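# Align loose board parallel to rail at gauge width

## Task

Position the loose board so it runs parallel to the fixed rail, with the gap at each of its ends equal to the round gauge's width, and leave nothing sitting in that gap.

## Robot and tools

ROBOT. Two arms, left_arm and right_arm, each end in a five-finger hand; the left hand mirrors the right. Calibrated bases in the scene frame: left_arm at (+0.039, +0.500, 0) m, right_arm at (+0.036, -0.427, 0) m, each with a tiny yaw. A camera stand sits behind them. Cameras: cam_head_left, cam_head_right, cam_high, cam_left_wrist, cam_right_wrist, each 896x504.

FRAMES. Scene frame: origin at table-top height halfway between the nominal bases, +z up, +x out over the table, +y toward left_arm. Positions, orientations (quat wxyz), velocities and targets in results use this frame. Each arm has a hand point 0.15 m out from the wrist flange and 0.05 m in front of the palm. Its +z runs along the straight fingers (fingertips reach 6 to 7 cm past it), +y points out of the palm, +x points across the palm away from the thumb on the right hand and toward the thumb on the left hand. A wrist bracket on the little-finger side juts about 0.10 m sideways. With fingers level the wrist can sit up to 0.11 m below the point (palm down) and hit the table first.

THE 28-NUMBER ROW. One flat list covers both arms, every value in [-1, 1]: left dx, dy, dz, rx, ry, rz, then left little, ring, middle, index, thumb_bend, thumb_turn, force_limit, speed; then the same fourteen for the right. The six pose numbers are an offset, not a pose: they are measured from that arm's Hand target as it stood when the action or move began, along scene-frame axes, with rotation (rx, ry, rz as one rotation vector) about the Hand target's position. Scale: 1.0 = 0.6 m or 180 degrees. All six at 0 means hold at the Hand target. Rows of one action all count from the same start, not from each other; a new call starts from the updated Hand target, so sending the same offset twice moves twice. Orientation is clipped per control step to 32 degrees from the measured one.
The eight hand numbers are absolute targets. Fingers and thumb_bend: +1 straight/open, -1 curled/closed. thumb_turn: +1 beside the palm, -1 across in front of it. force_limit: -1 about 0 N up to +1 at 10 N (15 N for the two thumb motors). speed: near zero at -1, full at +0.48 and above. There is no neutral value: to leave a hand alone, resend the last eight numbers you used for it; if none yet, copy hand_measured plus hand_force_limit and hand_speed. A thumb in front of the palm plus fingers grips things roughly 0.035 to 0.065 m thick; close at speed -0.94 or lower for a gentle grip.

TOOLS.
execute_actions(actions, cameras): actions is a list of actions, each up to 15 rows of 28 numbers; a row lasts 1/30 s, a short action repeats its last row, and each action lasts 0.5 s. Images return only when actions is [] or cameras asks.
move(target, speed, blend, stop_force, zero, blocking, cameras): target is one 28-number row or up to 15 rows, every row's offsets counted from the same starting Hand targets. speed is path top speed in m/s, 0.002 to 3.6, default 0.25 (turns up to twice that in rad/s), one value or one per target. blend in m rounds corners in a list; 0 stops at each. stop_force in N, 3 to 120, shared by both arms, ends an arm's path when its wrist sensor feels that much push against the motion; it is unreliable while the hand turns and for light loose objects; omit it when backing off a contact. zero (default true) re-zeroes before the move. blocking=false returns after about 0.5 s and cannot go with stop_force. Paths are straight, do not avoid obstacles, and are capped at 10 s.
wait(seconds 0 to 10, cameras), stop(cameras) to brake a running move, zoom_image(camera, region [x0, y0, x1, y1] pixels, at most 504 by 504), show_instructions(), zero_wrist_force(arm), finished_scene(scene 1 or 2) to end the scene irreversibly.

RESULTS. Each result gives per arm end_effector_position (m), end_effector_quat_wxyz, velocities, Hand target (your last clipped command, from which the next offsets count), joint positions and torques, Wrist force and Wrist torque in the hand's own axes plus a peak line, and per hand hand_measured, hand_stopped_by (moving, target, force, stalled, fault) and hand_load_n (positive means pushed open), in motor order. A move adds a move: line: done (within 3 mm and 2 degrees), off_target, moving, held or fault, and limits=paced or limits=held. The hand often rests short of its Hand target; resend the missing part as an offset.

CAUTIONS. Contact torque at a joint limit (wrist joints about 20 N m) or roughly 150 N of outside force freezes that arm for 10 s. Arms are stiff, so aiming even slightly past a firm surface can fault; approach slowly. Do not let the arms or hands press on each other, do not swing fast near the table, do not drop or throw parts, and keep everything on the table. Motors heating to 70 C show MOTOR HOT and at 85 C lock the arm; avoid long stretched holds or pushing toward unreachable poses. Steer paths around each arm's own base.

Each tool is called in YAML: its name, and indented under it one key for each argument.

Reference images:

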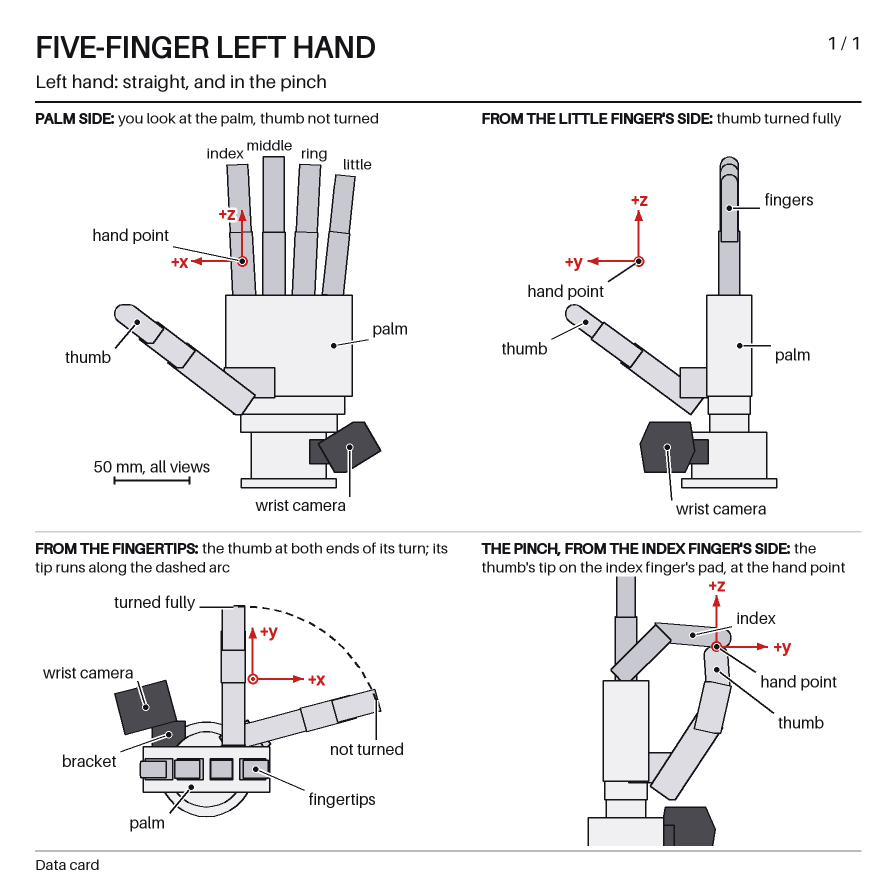

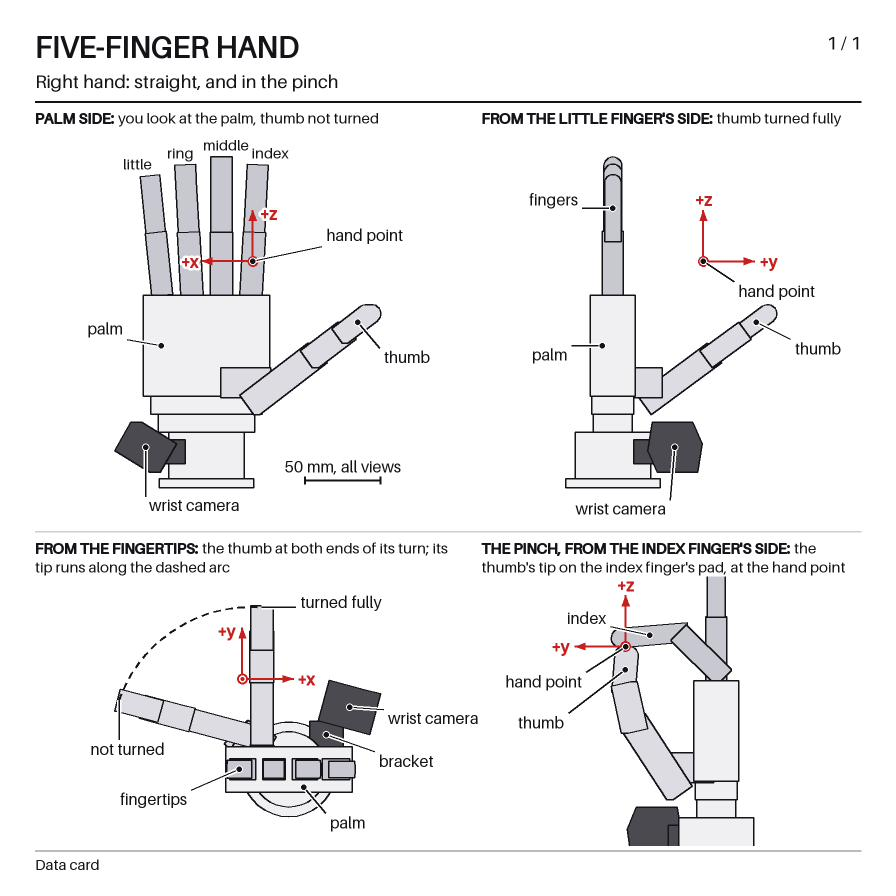

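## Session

execute_actions:
  actions: []

Scene clock: 0.00 s.
left_arm: end_effector_position=(+0.7527, +0.4856, +0.3560) hand_measured=(+1.000, +1.000, +1.000, +1.000, +1.000, +1.000) hand_load_n=(+0.5, +0.0, +0.0, -0.5, +0.5, -0.5) hand_stopped_by=(target, target, target, target, target, target) hand_force_limit=0.00 hand_speed=-0.80 end_effector_quat_wxyz=(-0.460, +0.800, -0.295, +0.247) | right_arm: end_effector_position=(+0.6279, -0.1924, +0.1738) hand_measured=(+1.000, +1.000, +1.000, +1.000, +1.000, +1.000) hand_load_n=(+0.0, +0.0, +0.0, +0.0, +0.0, +0.0) hand_stopped_by=(target, target, target, target, target, target) hand_force_limit=0.00 hand_speed=-0.80 end_effector_quat_wxyz=(-0.111, +0.505, +0.841, +0.159)
Joint positions: left_arm=[3.199 -2.072 -0.898 2.384 -2.176 2.641] | right_arm=[-0.028 -0.935 1.193 1.337 1.182 -0.485]
Joint velocities: within noise
Joint torques (N m): no reading
Motor temperatures (°C): left_arm=[31 31 31 35 35 36] | right_arm=[28 30 31 36 35 33]
Wrist force (N): no reading
Wrist torque (N m): no reading
Wrist force, peak (N): no reading
Hand target: left_arm +0.7527, +0.4856, +0.3560; -0.460, +0.800, -0.295, +0.247 | right_arm +0.6279, -0.1924, +0.1738; -0.111, +0.505, +0.841, +0.159

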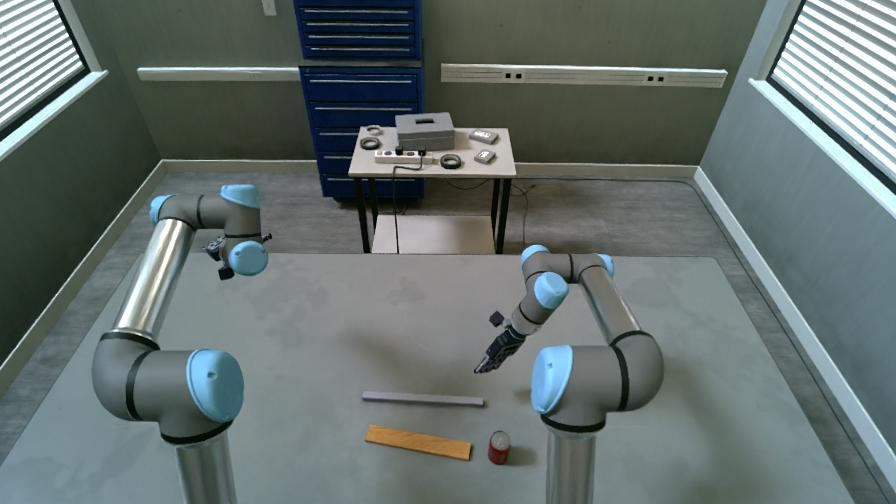

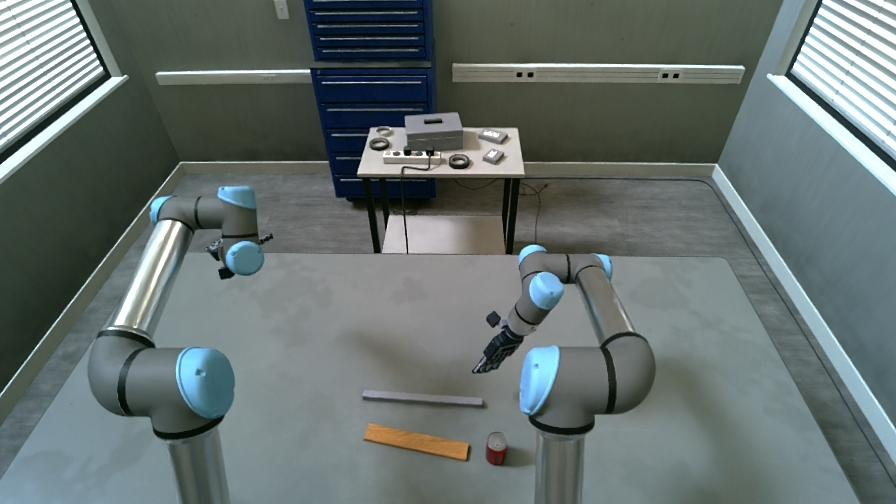

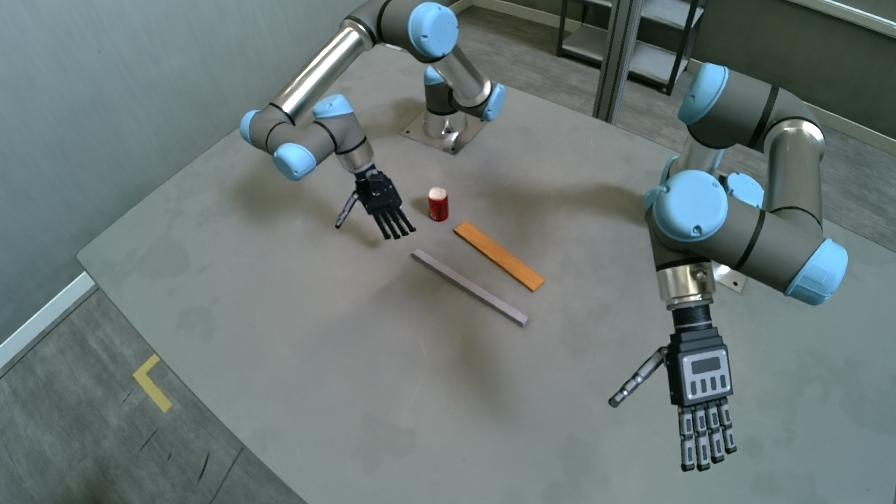

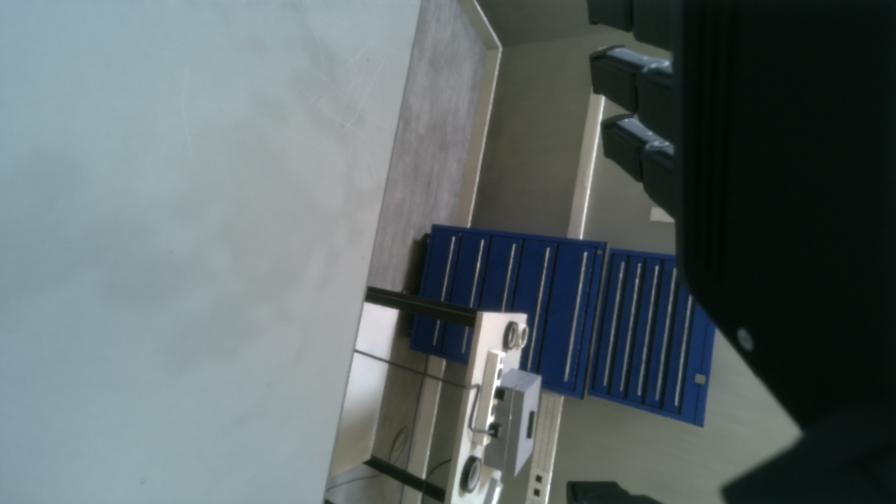

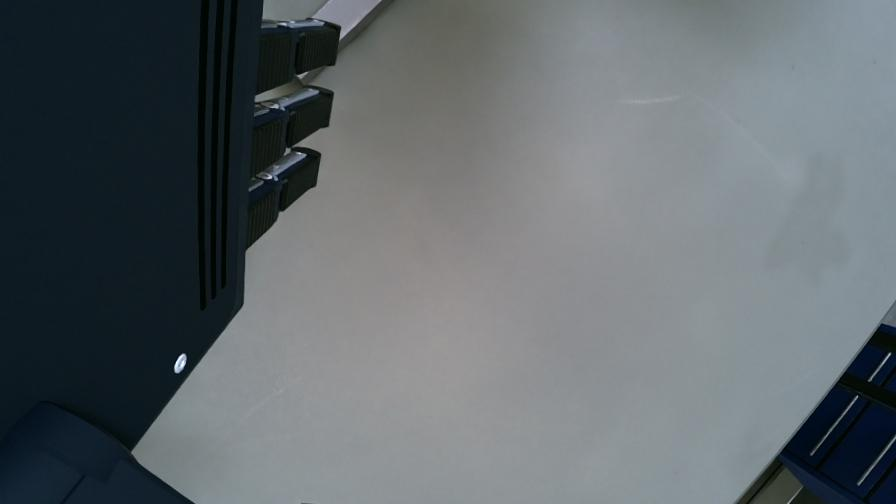

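zoom_image:
  camera: "cam_head_left"
  region: [340, 370, 540, 482]

zoom_image:
  camera: "cam_high"
  region: [400, 180, 560, 340]

Scaled by 2.520 from the camera's 896x504 image, which has a finer 1280x720 frame.

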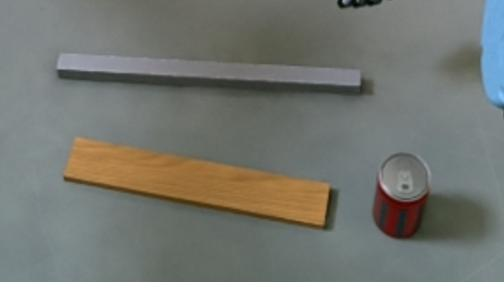

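Scaled by 3.150 from the camera's 896x504 image, which has a finer 1280x720 frame.

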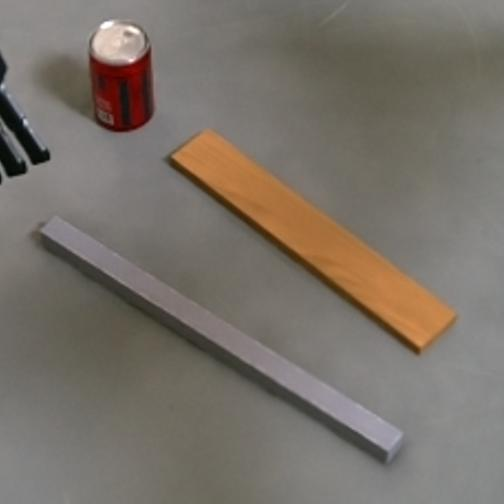

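move:
  target:
    - [0,0,0,0,0,0, 1,1,1,1,1,1,0,-0.8, -0.1,0.1,0.1267,-0.0617,0.011,-0.0768,1,1,1,1,1,1,0,-0.8]
    - [0,0,0,0,0,0, 1,1,1,1,1,1,0,-0.8, -0.4132,0.4373,0.1267,-0.1235,0.0219,-0.1537,1,1,1,1,1,1,0,-0.8]
  blend: [0.03,0]
  cameras: ["cam_right_wrist","cam_head_left"]

Scene clock: 7.47 s.
left_arm: end_effector_position=(+0.7527, +0.4856, +0.3560) hand_measured=(+1.000, +1.000, +1.000, +1.000, +1.000, +1.000) hand_load_n=(+0.0, +0.0, +0.0, +0.0, +0.0, +0.0) hand_stopped_by=(target, target, target, target, target, target) hand_force_limit=0.00 hand_speed=-0.80 end_effector_quat_wxyz=(-0.460, +0.800, -0.295, +0.247) | right_arm: end_effector_position=(+0.3800, +0.0699, +0.2498) hand_measured=(+1.000, +1.000, +1.000, +1.000, +1.000, +1.000) hand_load_n=(+0.0, +0.0, +0.0, +0.0, +0.0, +0.0) hand_stopped_by=(target, target, target, target, target, target) hand_force_limit=0.00 hand_speed=-0.80 end_effector_quat_wxyz=(+0.000, +0.707, +0.707, +0.000)
Joint positions: left_arm=[3.199 -2.072 -0.898 2.384 -2.176 2.641] | right_arm=[0.816 -0.81 0.735 1.647 1.571 0.853]
Joint torques (N m): left_arm=[-0.55 45.15 19.81 -0.08 -0.27 0.02] | right_arm=[6.77 -44.99 -30.37 2.1 -1.16 0.82]
Wrist force (N): left_arm=[0.1 0.0 0.0] | right_arm=[-1.1 -0.5 0.4]
Wrist torque (N m): left_arm=[0.00 -0.02 0.01] | right_arm=[-0.03 0.09 -0.28]
Wrist force, peak (N): left_arm=[0.2 -0.2 0.2] | right_arm=[0.8 -2.3 0.2]
Hand target: left_arm +0.7527, +0.4856, +0.3560; -0.460, +0.800, -0.295, +0.247 | right_arm +0.3799, +0.0700, +0.2498; +0.000, +0.707, +0.707, +0.000
Off the commanded pose: left_arm 0.000 m, 0 deg | right_arm 0.000 m, 0 deg.
move: done
Images, in order (width x height): cam_head_left 896x504, cam_right_wrist 896x504.

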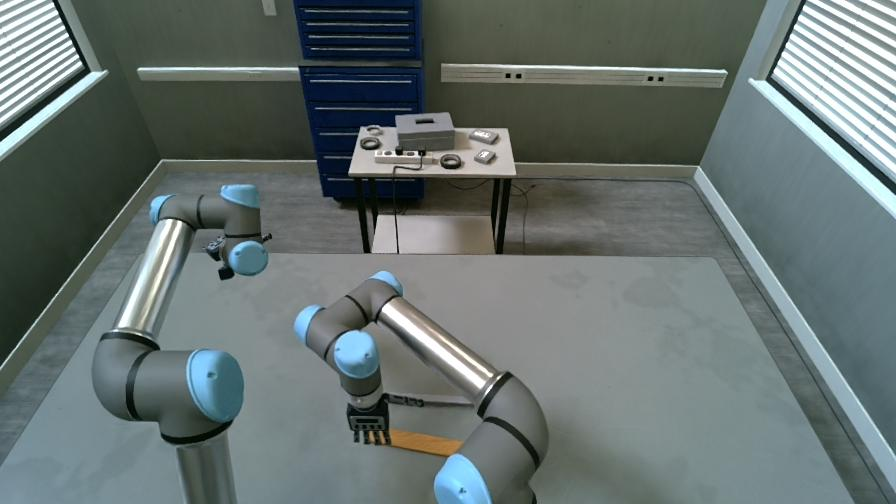

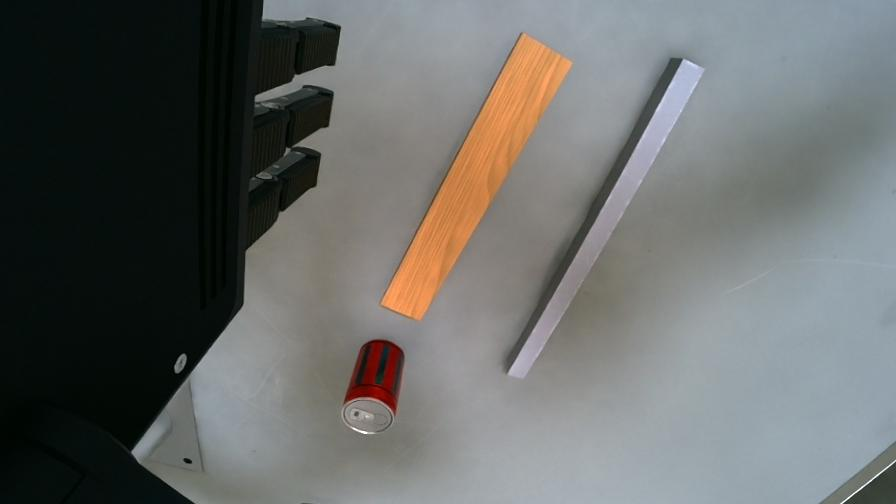

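move:
  target:
    - [0,0,0,0,0,0, 1,1,1,1,1,1,0,-0.8, -0.0082,-0.5317,0,0,0,0,-1,1,1,1,1,1,0,-0.3]
    - [0,0,0,0,0,0, 1,1,1,1,1,1,0,-0.8, -0.0082,-0.5317,-0.265,0,0,0,-1,1,1,1,1,1,0,-0.3]
  speed: 0.25
  cameras: ["cam_right_wrist"]

move:
  target: [0,0,0,0,0,0, 1,1,1,1,1,1,0,-0.8, 0,0,-0.055,0,0,0,-1,1,1,1,1,1,0,-0.3]
  speed: 0.01
  stop_force: 4
  cameras: ["cam_right_wrist","cam_head_left"]

Scene clock: 15.77 s.
left_arm: end_effector_position=(+0.7527, +0.4856, +0.3560) hand_measured=(+1.000, +1.000, +1.000, +1.000, +1.000, +1.000) hand_load_n=(+0.0, +0.0, +0.0, +0.0, +0.0, +0.0) hand_stopped_by=(target, target, target, target, target, target) hand_force_limit=0.00 hand_speed=-0.80 end_effector_quat_wxyz=(-0.460, +0.800, -0.295, +0.247) | right_arm: end_effector_position=(+0.3750, -0.2491, +0.0910) hand_measured=(-1.000, +1.000, +1.000, +1.000, +1.000, +1.000) hand_load_n=(+0.0, +0.0, +0.0, +0.0, +0.0, +0.0) hand_stopped_by=(target, target, target, target, target, target) hand_force_limit=0.00 hand_speed=-0.30 end_effector_quat_wxyz=(+0.000, +0.707, +0.707, +0.000)
Joint positions: left_arm=[3.199 -2.072 -0.898 2.384 -2.176 2.641] | right_arm=[0.213 -1.319 1.954 0.935 1.571 0.25]
Joint torques (N m): left_arm=[0.86 44.99 20.38 -0.09 -0.36 0.11] | right_arm=[6.16 -19.89 -9 -0.6 1.7 -0.05]
Wrist force (N): left_arm=[0.1 0.1 0.0] | right_arm=[-1.1 -0.2 0.2]
Wrist torque (N m): left_arm=[0.01 -0.01 0.00] | right_arm=[0.01 0.11 -0.06]
Wrist force, peak (N): left_arm=[0.4 -0.2 -0.1] | right_arm=[-2.5 -0.4 -0.3]
Hand target: left_arm +0.7527, +0.4856, +0.3560; -0.460, +0.800, -0.295, +0.247 | right_arm +0.3750, -0.2491, +0.0908; +0.000, +0.707, +0.707, +0.000
Off the commanded pose: left_arm 0.000 m, 0 deg | right_arm 0.000 m, 0 deg.
move: done
Images, in order (width x height): cam_right_wrist 896x504.

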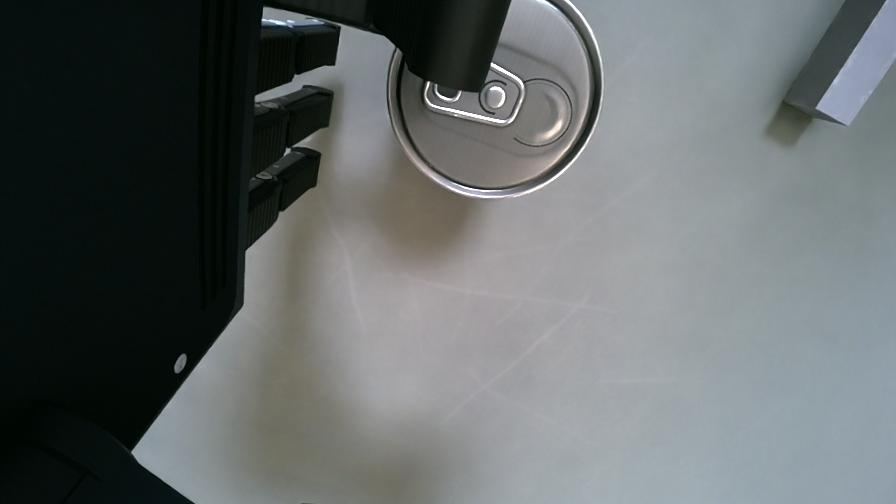

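Scene clock: 17.27 s.
left_arm: end_effector_position=(+0.7527, +0.4856, +0.3560) hand_measured=(+1.000, +1.000, +1.000, +1.000, +1.000, +1.000) hand_load_n=(+0.0, +0.0, +0.0, +0.0, +0.0, +0.0) hand_stopped_by=(target, target, target, target, target, target) hand_force_limit=0.00 hand_speed=-0.80 end_effector_quat_wxyz=(-0.460, +0.800, -0.295, +0.247) | right_arm: end_effector_position=(+0.3750, -0.2491, +0.0862) hand_measured=(-1.000, +1.000, +1.000, +1.000, +1.000, +1.000) hand_load_n=(-2.0, +0.0, +0.0, +0.0, +0.0, +0.0) hand_stopped_by=(target, target, target, target, target, target) hand_force_limit=0.00 hand_speed=-0.30 end_effector_quat_wxyz=(+0.000, +0.707, +0.707, +0.000)
Joint positions: left_arm=[3.199 -2.072 -0.898 2.384 -2.176 2.641] | right_arm=[0.213 -1.312 1.96 0.922 1.571 0.25]
Joint torques (N m): left_arm=[0.18 45.08 22.05 -0.18 -0.47 0.19] | right_arm=[6.13 -39.24 -24.28 5.21 2.1 0.29]
Wrist force (N): left_arm=[0.1 -0.1 0.0] | right_arm=[-0.7 -1.0 -4.7]
Wrist torque (N m): left_arm=[-0.02 -0.03 0.01] | right_arm=[0.11 0.35 -0.08]
Wrist force, peak (N): left_arm=[0.2 0.3 -0.2] | right_arm=[-0.9 -1.4 -7.7]
Hand target: left_arm +0.7527, +0.4856, +0.3560; -0.460, +0.800, -0.295, +0.247 | right_arm +0.3750, -0.2491, +0.0862; +0.000, +0.707, +0.707, +0.000 (not the last commanded pose)
Off the commanded pose: left_arm 0.000 m, 0 deg | right_arm 0.028 m, 0 deg.
move: contact (right_arm)
Images, in order (width x height): cam_head_left 896x504, cam_right_wrist 896x504.

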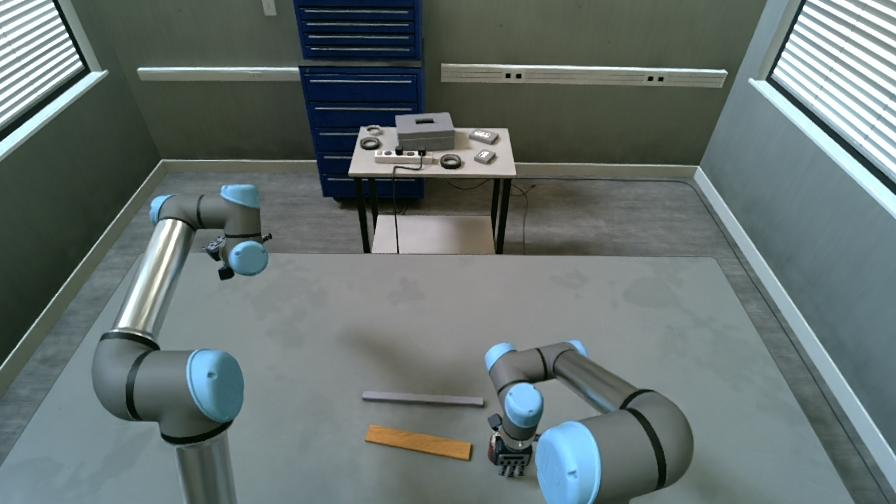

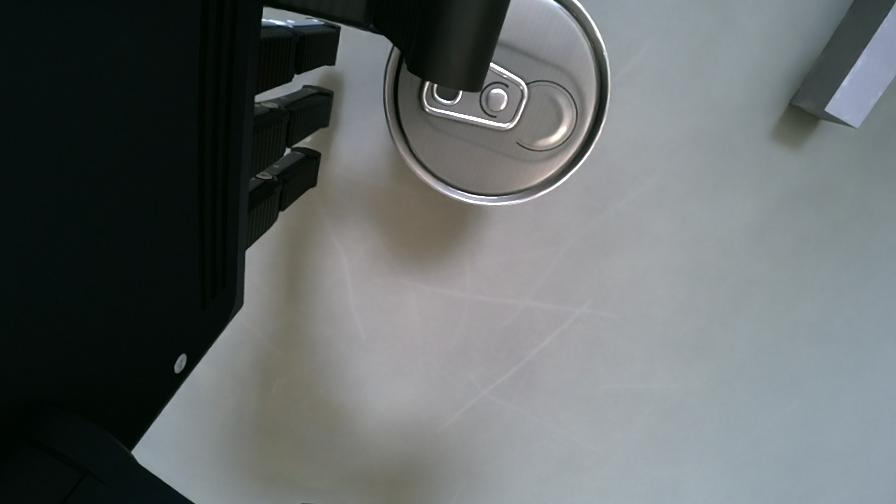

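move:
  target:
    - [0,0,0,0,0,0, 1,1,1,1,1,1,0,-0.8, 0,0,0.09,0,0,0,-1,1,1,1,1,1,0,-0.3]
    - [0,0,0,0,0,0, 1,1,1,1,1,1,0,-0.8, -0.005,0.0952,0.09,0,0,0,-1,-1,1,1,1,1,0,0]
    - [0,0,0,0,0,0, 1,1,1,1,1,1,0,-0.8, -0.005,0.0952,0,0,0,0,-1,-1,1,1,1,1,0,0]
  speed: [0.1,0.15,0.06]
  cameras: ["cam_right_wrist"]

Scene clock: 24.80 s.
left_arm: end_effector_position=(+0.7527, +0.4856, +0.3560) hand_measured=(+1.000, +1.000, +1.000, +1.000, +1.000, +1.000) hand_load_n=(+0.0, +0.0, +0.0, +0.0, +0.0, -0.5) hand_stopped_by=(target, target, target, target, target, target) hand_force_limit=0.00 hand_speed=-0.80 end_effector_quat_wxyz=(-0.460, +0.800, -0.295, +0.247) | right_arm: end_effector_position=(+0.3719, -0.1920, +0.0861) hand_measured=(-1.000, -1.000, +1.000, +1.000, +1.000, +1.000) hand_load_n=(+0.0, +0.0, +0.0, +0.0, +0.0, +0.0) hand_stopped_by=(target, target, target, target, target, target) hand_force_limit=0.00 hand_speed=0.00 end_effector_quat_wxyz=(+0.000, +0.707, +0.707, +0.000)
Joint positions: left_arm=[3.199 -2.072 -0.898 2.384 -2.176 2.641] | right_arm=[0.375 -1.236 1.855 0.952 1.571 0.412]
Joint torques (N m): left_arm=[0.66 45.34 21.2 -0.41 -0.34 0.2] | right_arm=[1.49 -44.54 -25.67 5.75 -1.09 0]
Wrist force (N): left_arm=[0.1 0.1 -0.3] | right_arm=[-0.9 -0.5 -0.2]
Wrist torque (N m): left_arm=[0.03 -0.02 0.00] | right_arm=[-0.01 0.09 -0.24]
Wrist force, peak (N): left_arm=[0.0 -0.5 0.0] | right_arm=[-1.1 -0.9 -5.6]
Hand target: left_arm +0.7527, +0.4856, +0.3560; -0.460, +0.800, -0.295, +0.247 | right_arm +0.3720, -0.1919, +0.0862; +0.000, +0.707, +0.707, +0.000
Off the commanded pose: left_arm 0.000 m, 0 deg | right_arm 0.000 m, 0 deg.
move: done
Images, in order (width x height): cam_right_wrist 896x504.

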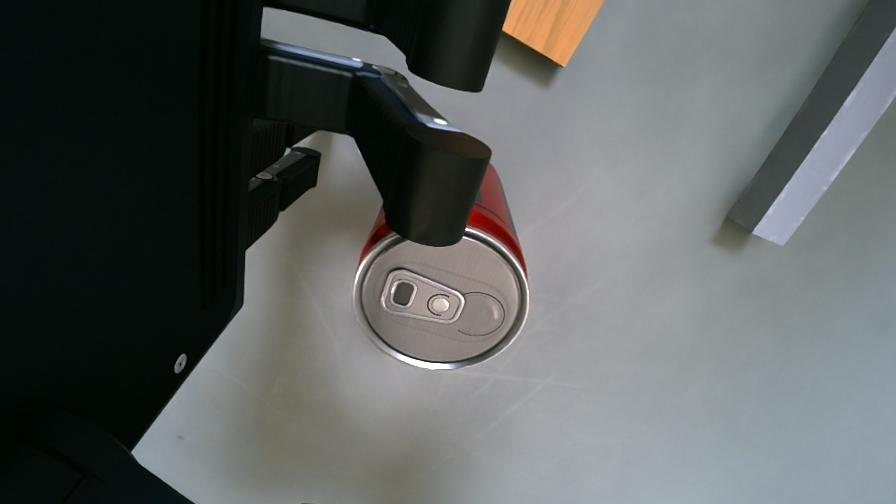

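move:
  target: [0,0,0,0,0,0, 1,1,1,1,1,1,0,-0.8, 0,0,-0.04,0,0,0,-1,-1,1,1,1,1,0,0]
  speed: 0.012
  stop_force: 4

Scene clock: 28.37 s.
left_arm: end_effector_position=(+0.7527, +0.4856, +0.3560) hand_measured=(+1.000, +1.000, +1.000, +1.000, +1.000, +1.000) hand_load_n=(+0.0, +0.0, +0.0, +0.0, +0.0, +0.0) hand_stopped_by=(target, target, target, target, target, target) hand_force_limit=0.00 hand_speed=-0.80 end_effector_quat_wxyz=(-0.460, +0.800, -0.295, +0.247) | right_arm: end_effector_position=(+0.3720, -0.1919, +0.0701) hand_measured=(-1.000, -1.000, +1.000, +1.000, +1.000, +1.000) hand_load_n=(+0.0, +0.0, -0.5, +0.0, +0.0, +0.0) hand_stopped_by=(target, target, target, target, target, target) hand_force_limit=0.00 hand_speed=0.00 end_effector_quat_wxyz=(+0.000, +0.707, +0.707, +0.000)
Joint positions: left_arm=[3.199 -2.072 -0.898 2.384 -2.176 2.641] | right_arm=[0.375 -1.213 1.872 0.912 1.571 0.412]
Joint torques (N m): left_arm=[1.29 44.49 21.46 -0.39 -0.08 0.15] | right_arm=[-5.43 -41.93 -25.39 5.07 0.37 -0.87]
Wrist force (N): left_arm=[0.2 0.1 -0.1] | right_arm=[-1.1 -0.3 -4.8]
Wrist torque (N m): left_arm=[0.01 -0.03 0.01] | right_arm=[0.28 0.26 -0.26]
Wrist force, peak (N): left_arm=[0.2 -0.3 0.0] | right_arm=[-0.7 0.1 -17.5]
Hand target: left_arm +0.7527, +0.4856, +0.3560; -0.460, +0.800, -0.295, +0.247 | right_arm +0.3720, -0.1919, +0.0701; +0.000, +0.707, +0.707, +0.000 (not the last commanded pose)
Off the commanded pose: left_arm 0.000 m, 0 deg | right_arm 0.008 m, 0 deg.
move: contact (right_arm)

move:
  target:
    - [0,0,0,0,0,0, 1,1,1,1,1,1,0,-0.8, 0,0,0.0048,0,0,0,-1,-1,1,1,1,1,0,0]
    - [0,0,0,0,0,0, 1,1,1,1,1,1,0,-0.8, 0.24,0,0.0048,0,0,0,-1,-1,1,1,1,1,0,0]
  speed: [0.05,0.07]
  cameras: ["cam_right_wrist","cam_head_left","cam_high"]

zoom_image:
  camera: "cam_high"
  region: [380, 170, 580, 340]

Scene clock: 32.10 s.
left_arm: end_effector_position=(+0.7527, +0.4856, +0.3560) hand_measured=(+1.000, +1.000, +1.000, +1.000, +1.000, +1.000) hand_load_n=(+0.0, +0.0, +0.0, +0.0, +0.5, +0.0) hand_stopped_by=(target, target, target, target, target, target) hand_force_limit=0.00 hand_speed=-0.80 end_effector_quat_wxyz=(-0.460, +0.800, -0.295, +0.247) | right_arm: end_effector_position=(+0.5160, -0.1920, +0.0729) hand_measured=(-1.000, -1.000, +1.000, +1.000, +1.000, +1.000) hand_load_n=(+0.0, +0.0, +0.0, +0.0, +0.0, +0.0) hand_stopped_by=(target, target, target, target, target, target) hand_force_limit=0.00 hand_speed=0.00 end_effector_quat_wxyz=(+0.000, +0.707, +0.707, +0.000)
Joint positions: left_arm=[3.199 -2.072 -0.898 2.384 -2.176 2.641] | right_arm=[0.256 -0.98 1.493 1.058 1.571 0.293]
Joint torques (N m): left_arm=[0.64 45.3 21.45 -0.23 -0.41 0.06] | right_arm=[6.57 -52.3 -15.71 -0.65 1.03 0.48]
Wrist force (N): left_arm=[0.1 0.0 -0.3] | right_arm=[-1.1 -0.3 0.3]
Wrist torque (N m): left_arm=[0.01 -0.02 0.01] | right_arm=[0.02 0.14 -0.07]
Wrist force, peak (N): left_arm=[0.4 -0.3 0.2] | right_arm=[-1.2 -0.3 -5.4]
Hand target: left_arm +0.7527, +0.4856, +0.3560; -0.460, +0.800, -0.295, +0.247 | right_arm +0.5160, -0.1919, +0.0730; +0.000, +0.707, +0.707, +0.000
Off the commanded pose: left_arm 0.000 m, 0 deg | right_arm 0.000 m, 0 deg.
move: done
Images, in order (width x height): cam_head_left 896x504, cam_high 896x504, cam_right_wrist 896x504.

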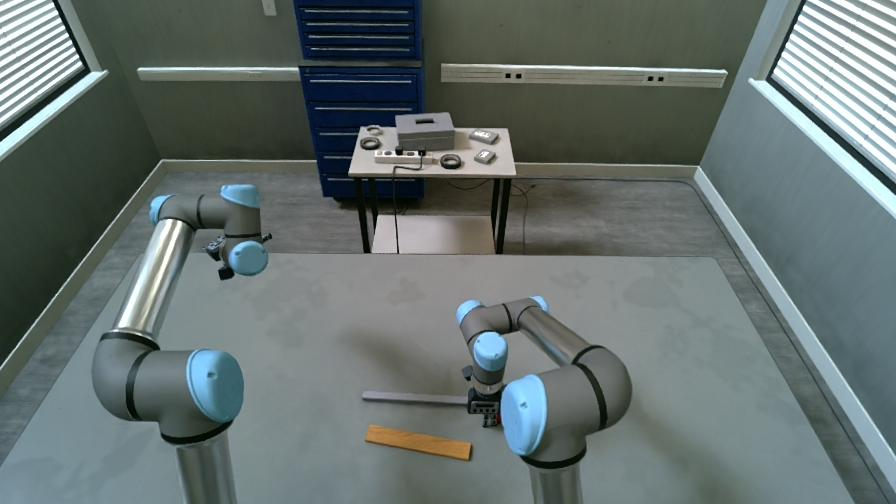

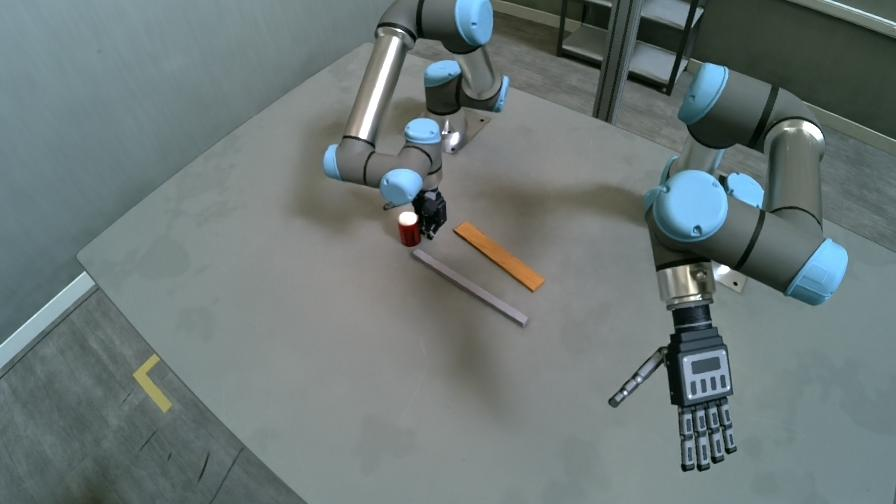

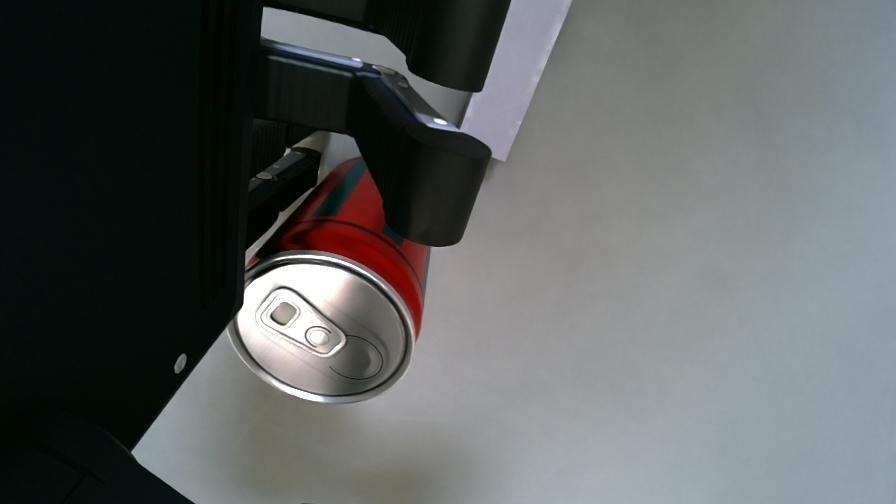

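Scaled by 2.520 from the camera's 896x504 image, which has a finer 1280x720 frame.

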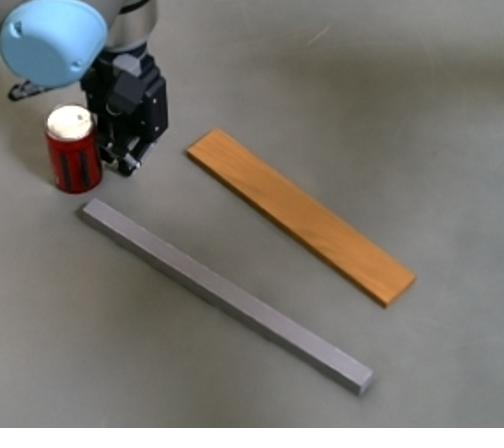

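move:
  target:
    - [0,0,0,0,0,0, 1,1,1,1,1,1,0,-0.8, -0.04,0,0,0,0,0,-1,-1,1,1,1,1,0,0]
    - [0,0,0,0,0,0, 1,1,1,1,1,1,0,-0.8, -0.04,0,0.18,0,0,0,-1,-1,1,1,1,1,0,0]
    - [0,0,0,0,0,0, 1,1,1,1,1,1,0,-0.8, -0.0267,-0.02,0.18,0,0,0.4744,-1,-1,1,1,1,1,0,0]
    - [0,0,0,0,0,0, 1,1,1,1,1,1,0,-0.8, -0.0267,-0.02,0,0,0,0.4744,-1,-1,1,1,1,1,0,0]
  speed: [0.1,0.2,0.4,0.12]
  cameras: ["cam_right_wrist","cam_high"]

zoom_image:
  camera: "cam_high"
  region: [380, 170, 580, 340]

Scene clock: 41.13 s.
left_arm: end_effector_position=(+0.7527, +0.4856, +0.3560) hand_measured=(+1.000, +1.000, +1.000, +1.000, +1.000, +1.000) hand_load_n=(+0.0, +0.0, +0.0, +0.0, +0.0, +0.0) hand_stopped_by=(target, target, target, target, target, target) hand_force_limit=0.00 hand_speed=-0.80 end_effector_quat_wxyz=(-0.460, +0.800, -0.295, +0.247) | right_arm: end_effector_position=(+0.4999, -0.2039, +0.0730) hand_measured=(-1.000, -1.000, +1.000, +1.000, +1.000, +1.000) hand_load_n=(+0.0, +0.0, +0.0, +0.0, +0.0, +0.0) hand_stopped_by=(target, target, target, target, target, target) hand_force_limit=0.00 hand_speed=0.00 end_effector_quat_wxyz=(+0.000, +0.040, +0.999, +0.000)
Joint positions: left_arm=[3.199 -2.072 -0.898 2.384 -2.176 2.641] | right_arm=[0.037 -1.06 1.625 1.006 1.571 -1.416]
Joint torques (N m): left_arm=[-0.1 44.66 22.88 -0.55 -0.15 0.35] | right_arm=[6.9 -46.62 -24.56 2.65 -0.14 0.63]
Wrist force (N): left_arm=[0.2 -0.1 -0.1] | right_arm=[-0.3 -0.8 0.5]
Wrist torque (N m): left_arm=[-0.01 -0.04 0.01] | right_arm=[-0.07 0.08 -0.07]
Wrist force, peak (N): left_arm=[0.2 -0.5 -0.2] | right_arm=[-1.2 -0.6 2.3]
Hand target: left_arm +0.7527, +0.4856, +0.3560; -0.460, +0.800, -0.295, +0.247 | right_arm +0.5000, -0.2039, +0.0730; +0.000, +0.040, +0.999, +0.000
Off the commanded pose: left_arm 0.000 m, 0 deg | right_arm 0.000 m, 0 deg.
move: done
Images, in order (width x height): cam_high 896x504, cam_right_wrist 896x504.

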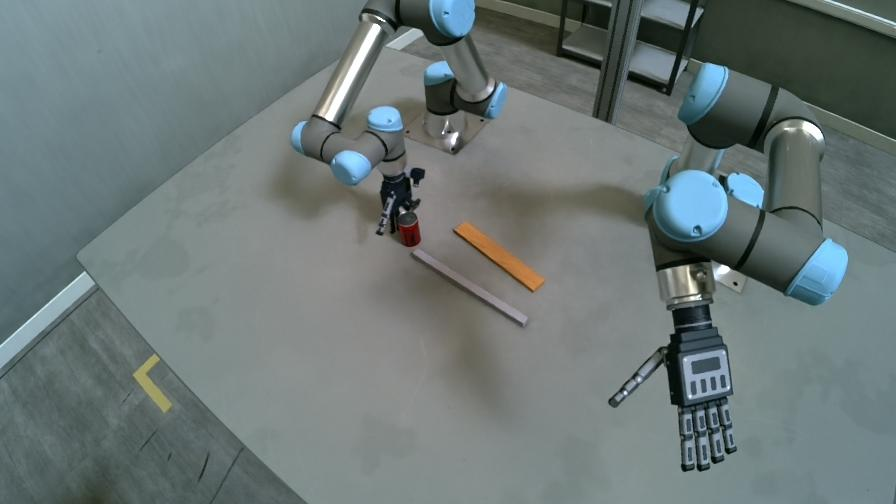

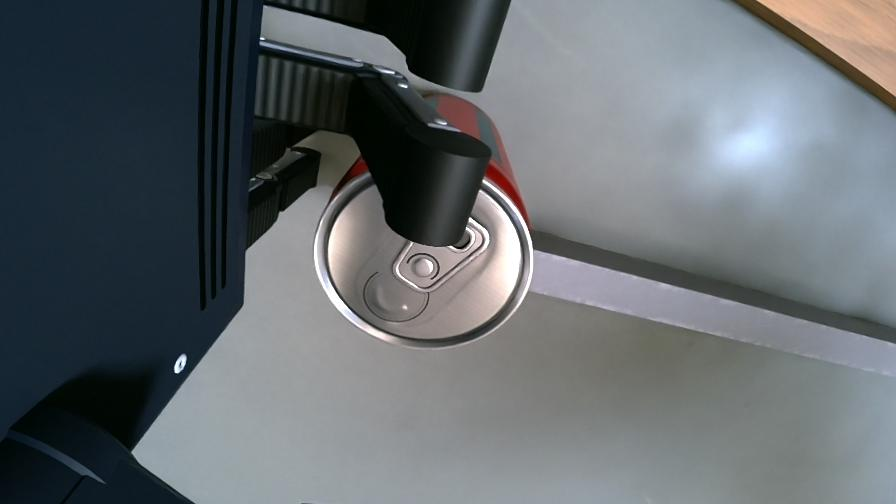

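Scaled by 2.520 from the camera's 896x504 image, which has a finer 1280x720 frame.

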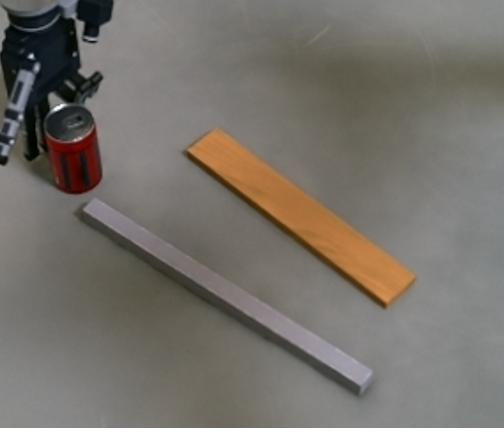

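move:
  target: [0,0,0,0,0,0, 1,1,1,1,1,1,0,-0.8, 0.0142,0.1762,0,0,0,0,-1,-1,1,1,1,1,0,0]
  speed: 0.06
  cameras: ["cam_right_wrist","cam_high","cam_head_left"]

zoom_image:
  camera: "cam_high"
  region: [380, 170, 580, 340]

Scene clock: 44.50 s.
left_arm: end_effector_position=(+0.7527, +0.4856, +0.3560) hand_measured=(+1.000, +1.000, +1.000, +1.000, +1.000, +1.000) hand_load_n=(+0.0, +0.0, +0.0, +0.0, +0.0, +0.0) hand_stopped_by=(target, target, target, target, target, target) hand_force_limit=0.00 hand_speed=-0.80 end_effector_quat_wxyz=(-0.460, +0.800, -0.295, +0.247) | right_arm: end_effector_position=(+0.5085, -0.0982, +0.0729) hand_measured=(-1.000, -1.000, +1.000, +1.000, +1.000, +1.000) hand_load_n=(+0.0, +0.0, +0.0, +0.0, +0.0, +0.0) hand_stopped_by=(target, target, target, target, target, target) hand_force_limit=0.00 hand_speed=0.00 end_effector_quat_wxyz=(+0.000, +0.040, +0.999, +0.000)
Joint positions: left_arm=[3.199 -2.072 -0.898 2.384 -2.176 2.641] | right_arm=[0.256 -0.943 1.429 1.085 1.571 -1.197]
Joint torques (N m): left_arm=[0.64 44.71 22.01 -0.36 -0.12 0.46] | right_arm=[-9.38 -56.1 -10.65 -2.21 1.85 -0.99]
Wrist force (N): left_arm=[0.1 0.1 -0.1] | right_arm=[5.7 -2.0 -2.0]
Wrist torque (N m): left_arm=[0.01 -0.02 0.01] | right_arm=[0.15 0.37 0.12]
Wrist force, peak (N): left_arm=[0.0 -0.1 -0.3] | right_arm=[-9.4 -50.8 4.1]
Hand target: left_arm +0.7527, +0.4856, +0.3560; -0.460, +0.800, -0.295, +0.247 | right_arm +0.5085, -0.0982, +0.0730; +0.000, +0.040, +0.999, +0.000
Off the commanded pose: left_arm 0.000 m, 0 deg | right_arm 0.000 m, 0 deg.
move: done
Images, in order (width x height): cam_head_left 896x504, cam_high 896x504, cam_right_wrist 896x504.

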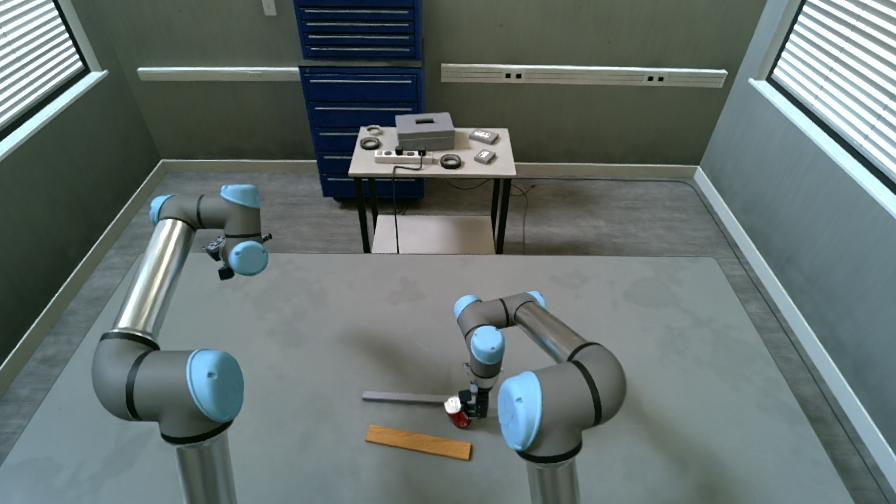

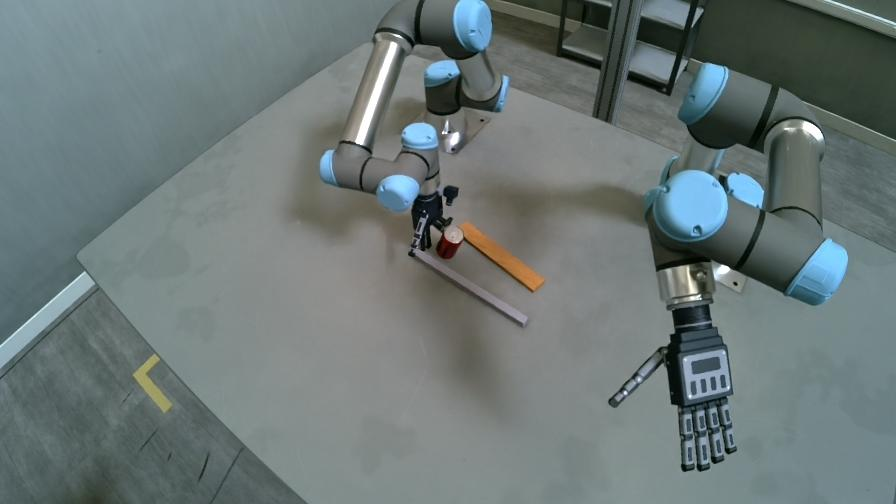

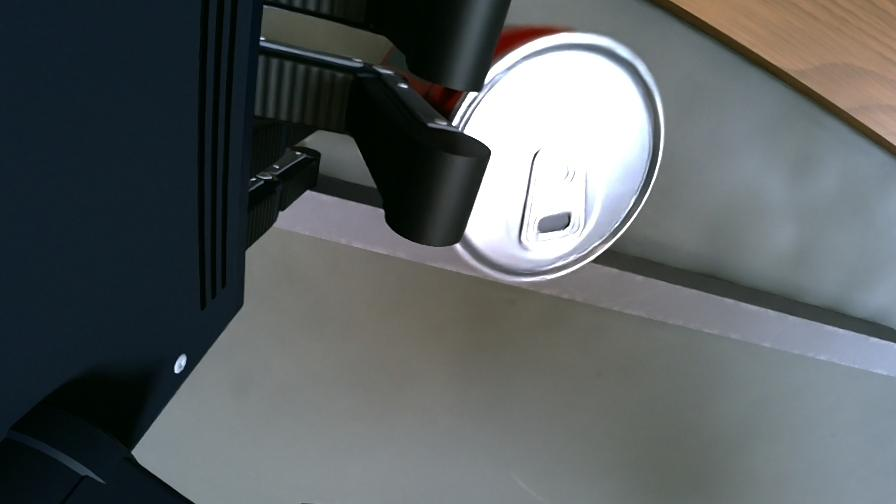

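Scaled by 2.520 from the camera's 896x504 image, which has a finer 1280x720 frame.

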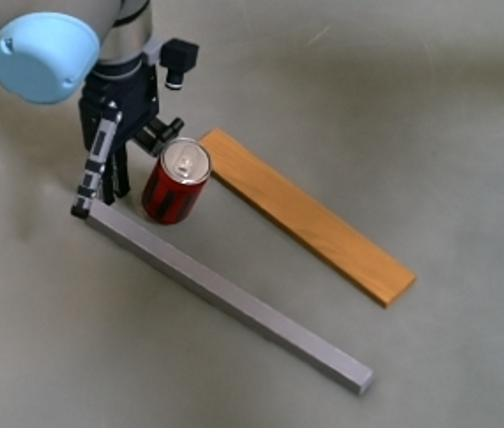

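zoom_image:
  camera: "cam_high"
  region: [400, 200, 480, 270]

zoom_image:
  camera: "cam_head_left"
  region: [430, 370, 510, 440]

zoom_image:
  camera: "cam_right_wrist"
  region: [240, 0, 640, 300]

Scaled by 6.300 from the camera's 896x504 image, which has a finer 1280x720 frame.

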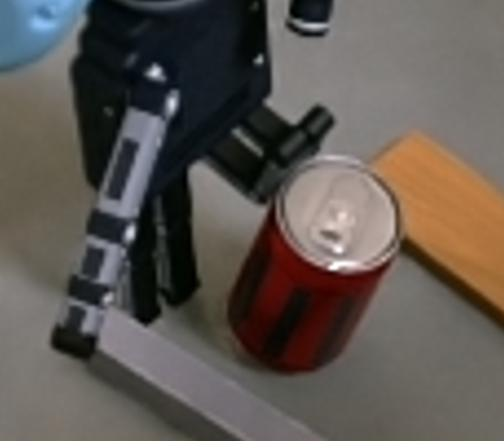

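Scaled by 6.300 from the camera's 896x504 image, which has a finer 1280x720 frame.

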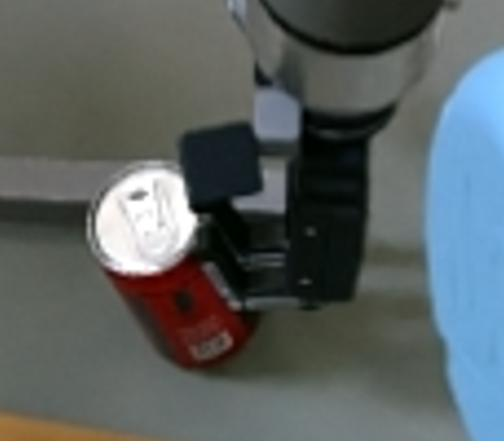

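Scaled by 1.260 from the camera's 896x504 image, which has a finer 1280x720 frame.

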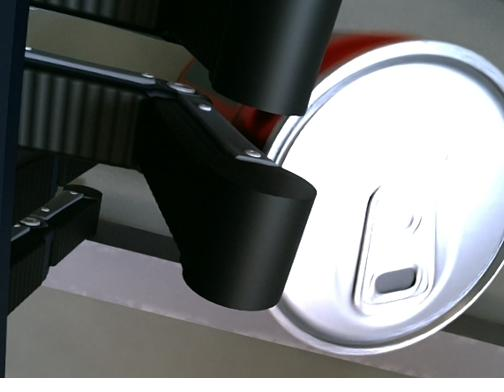

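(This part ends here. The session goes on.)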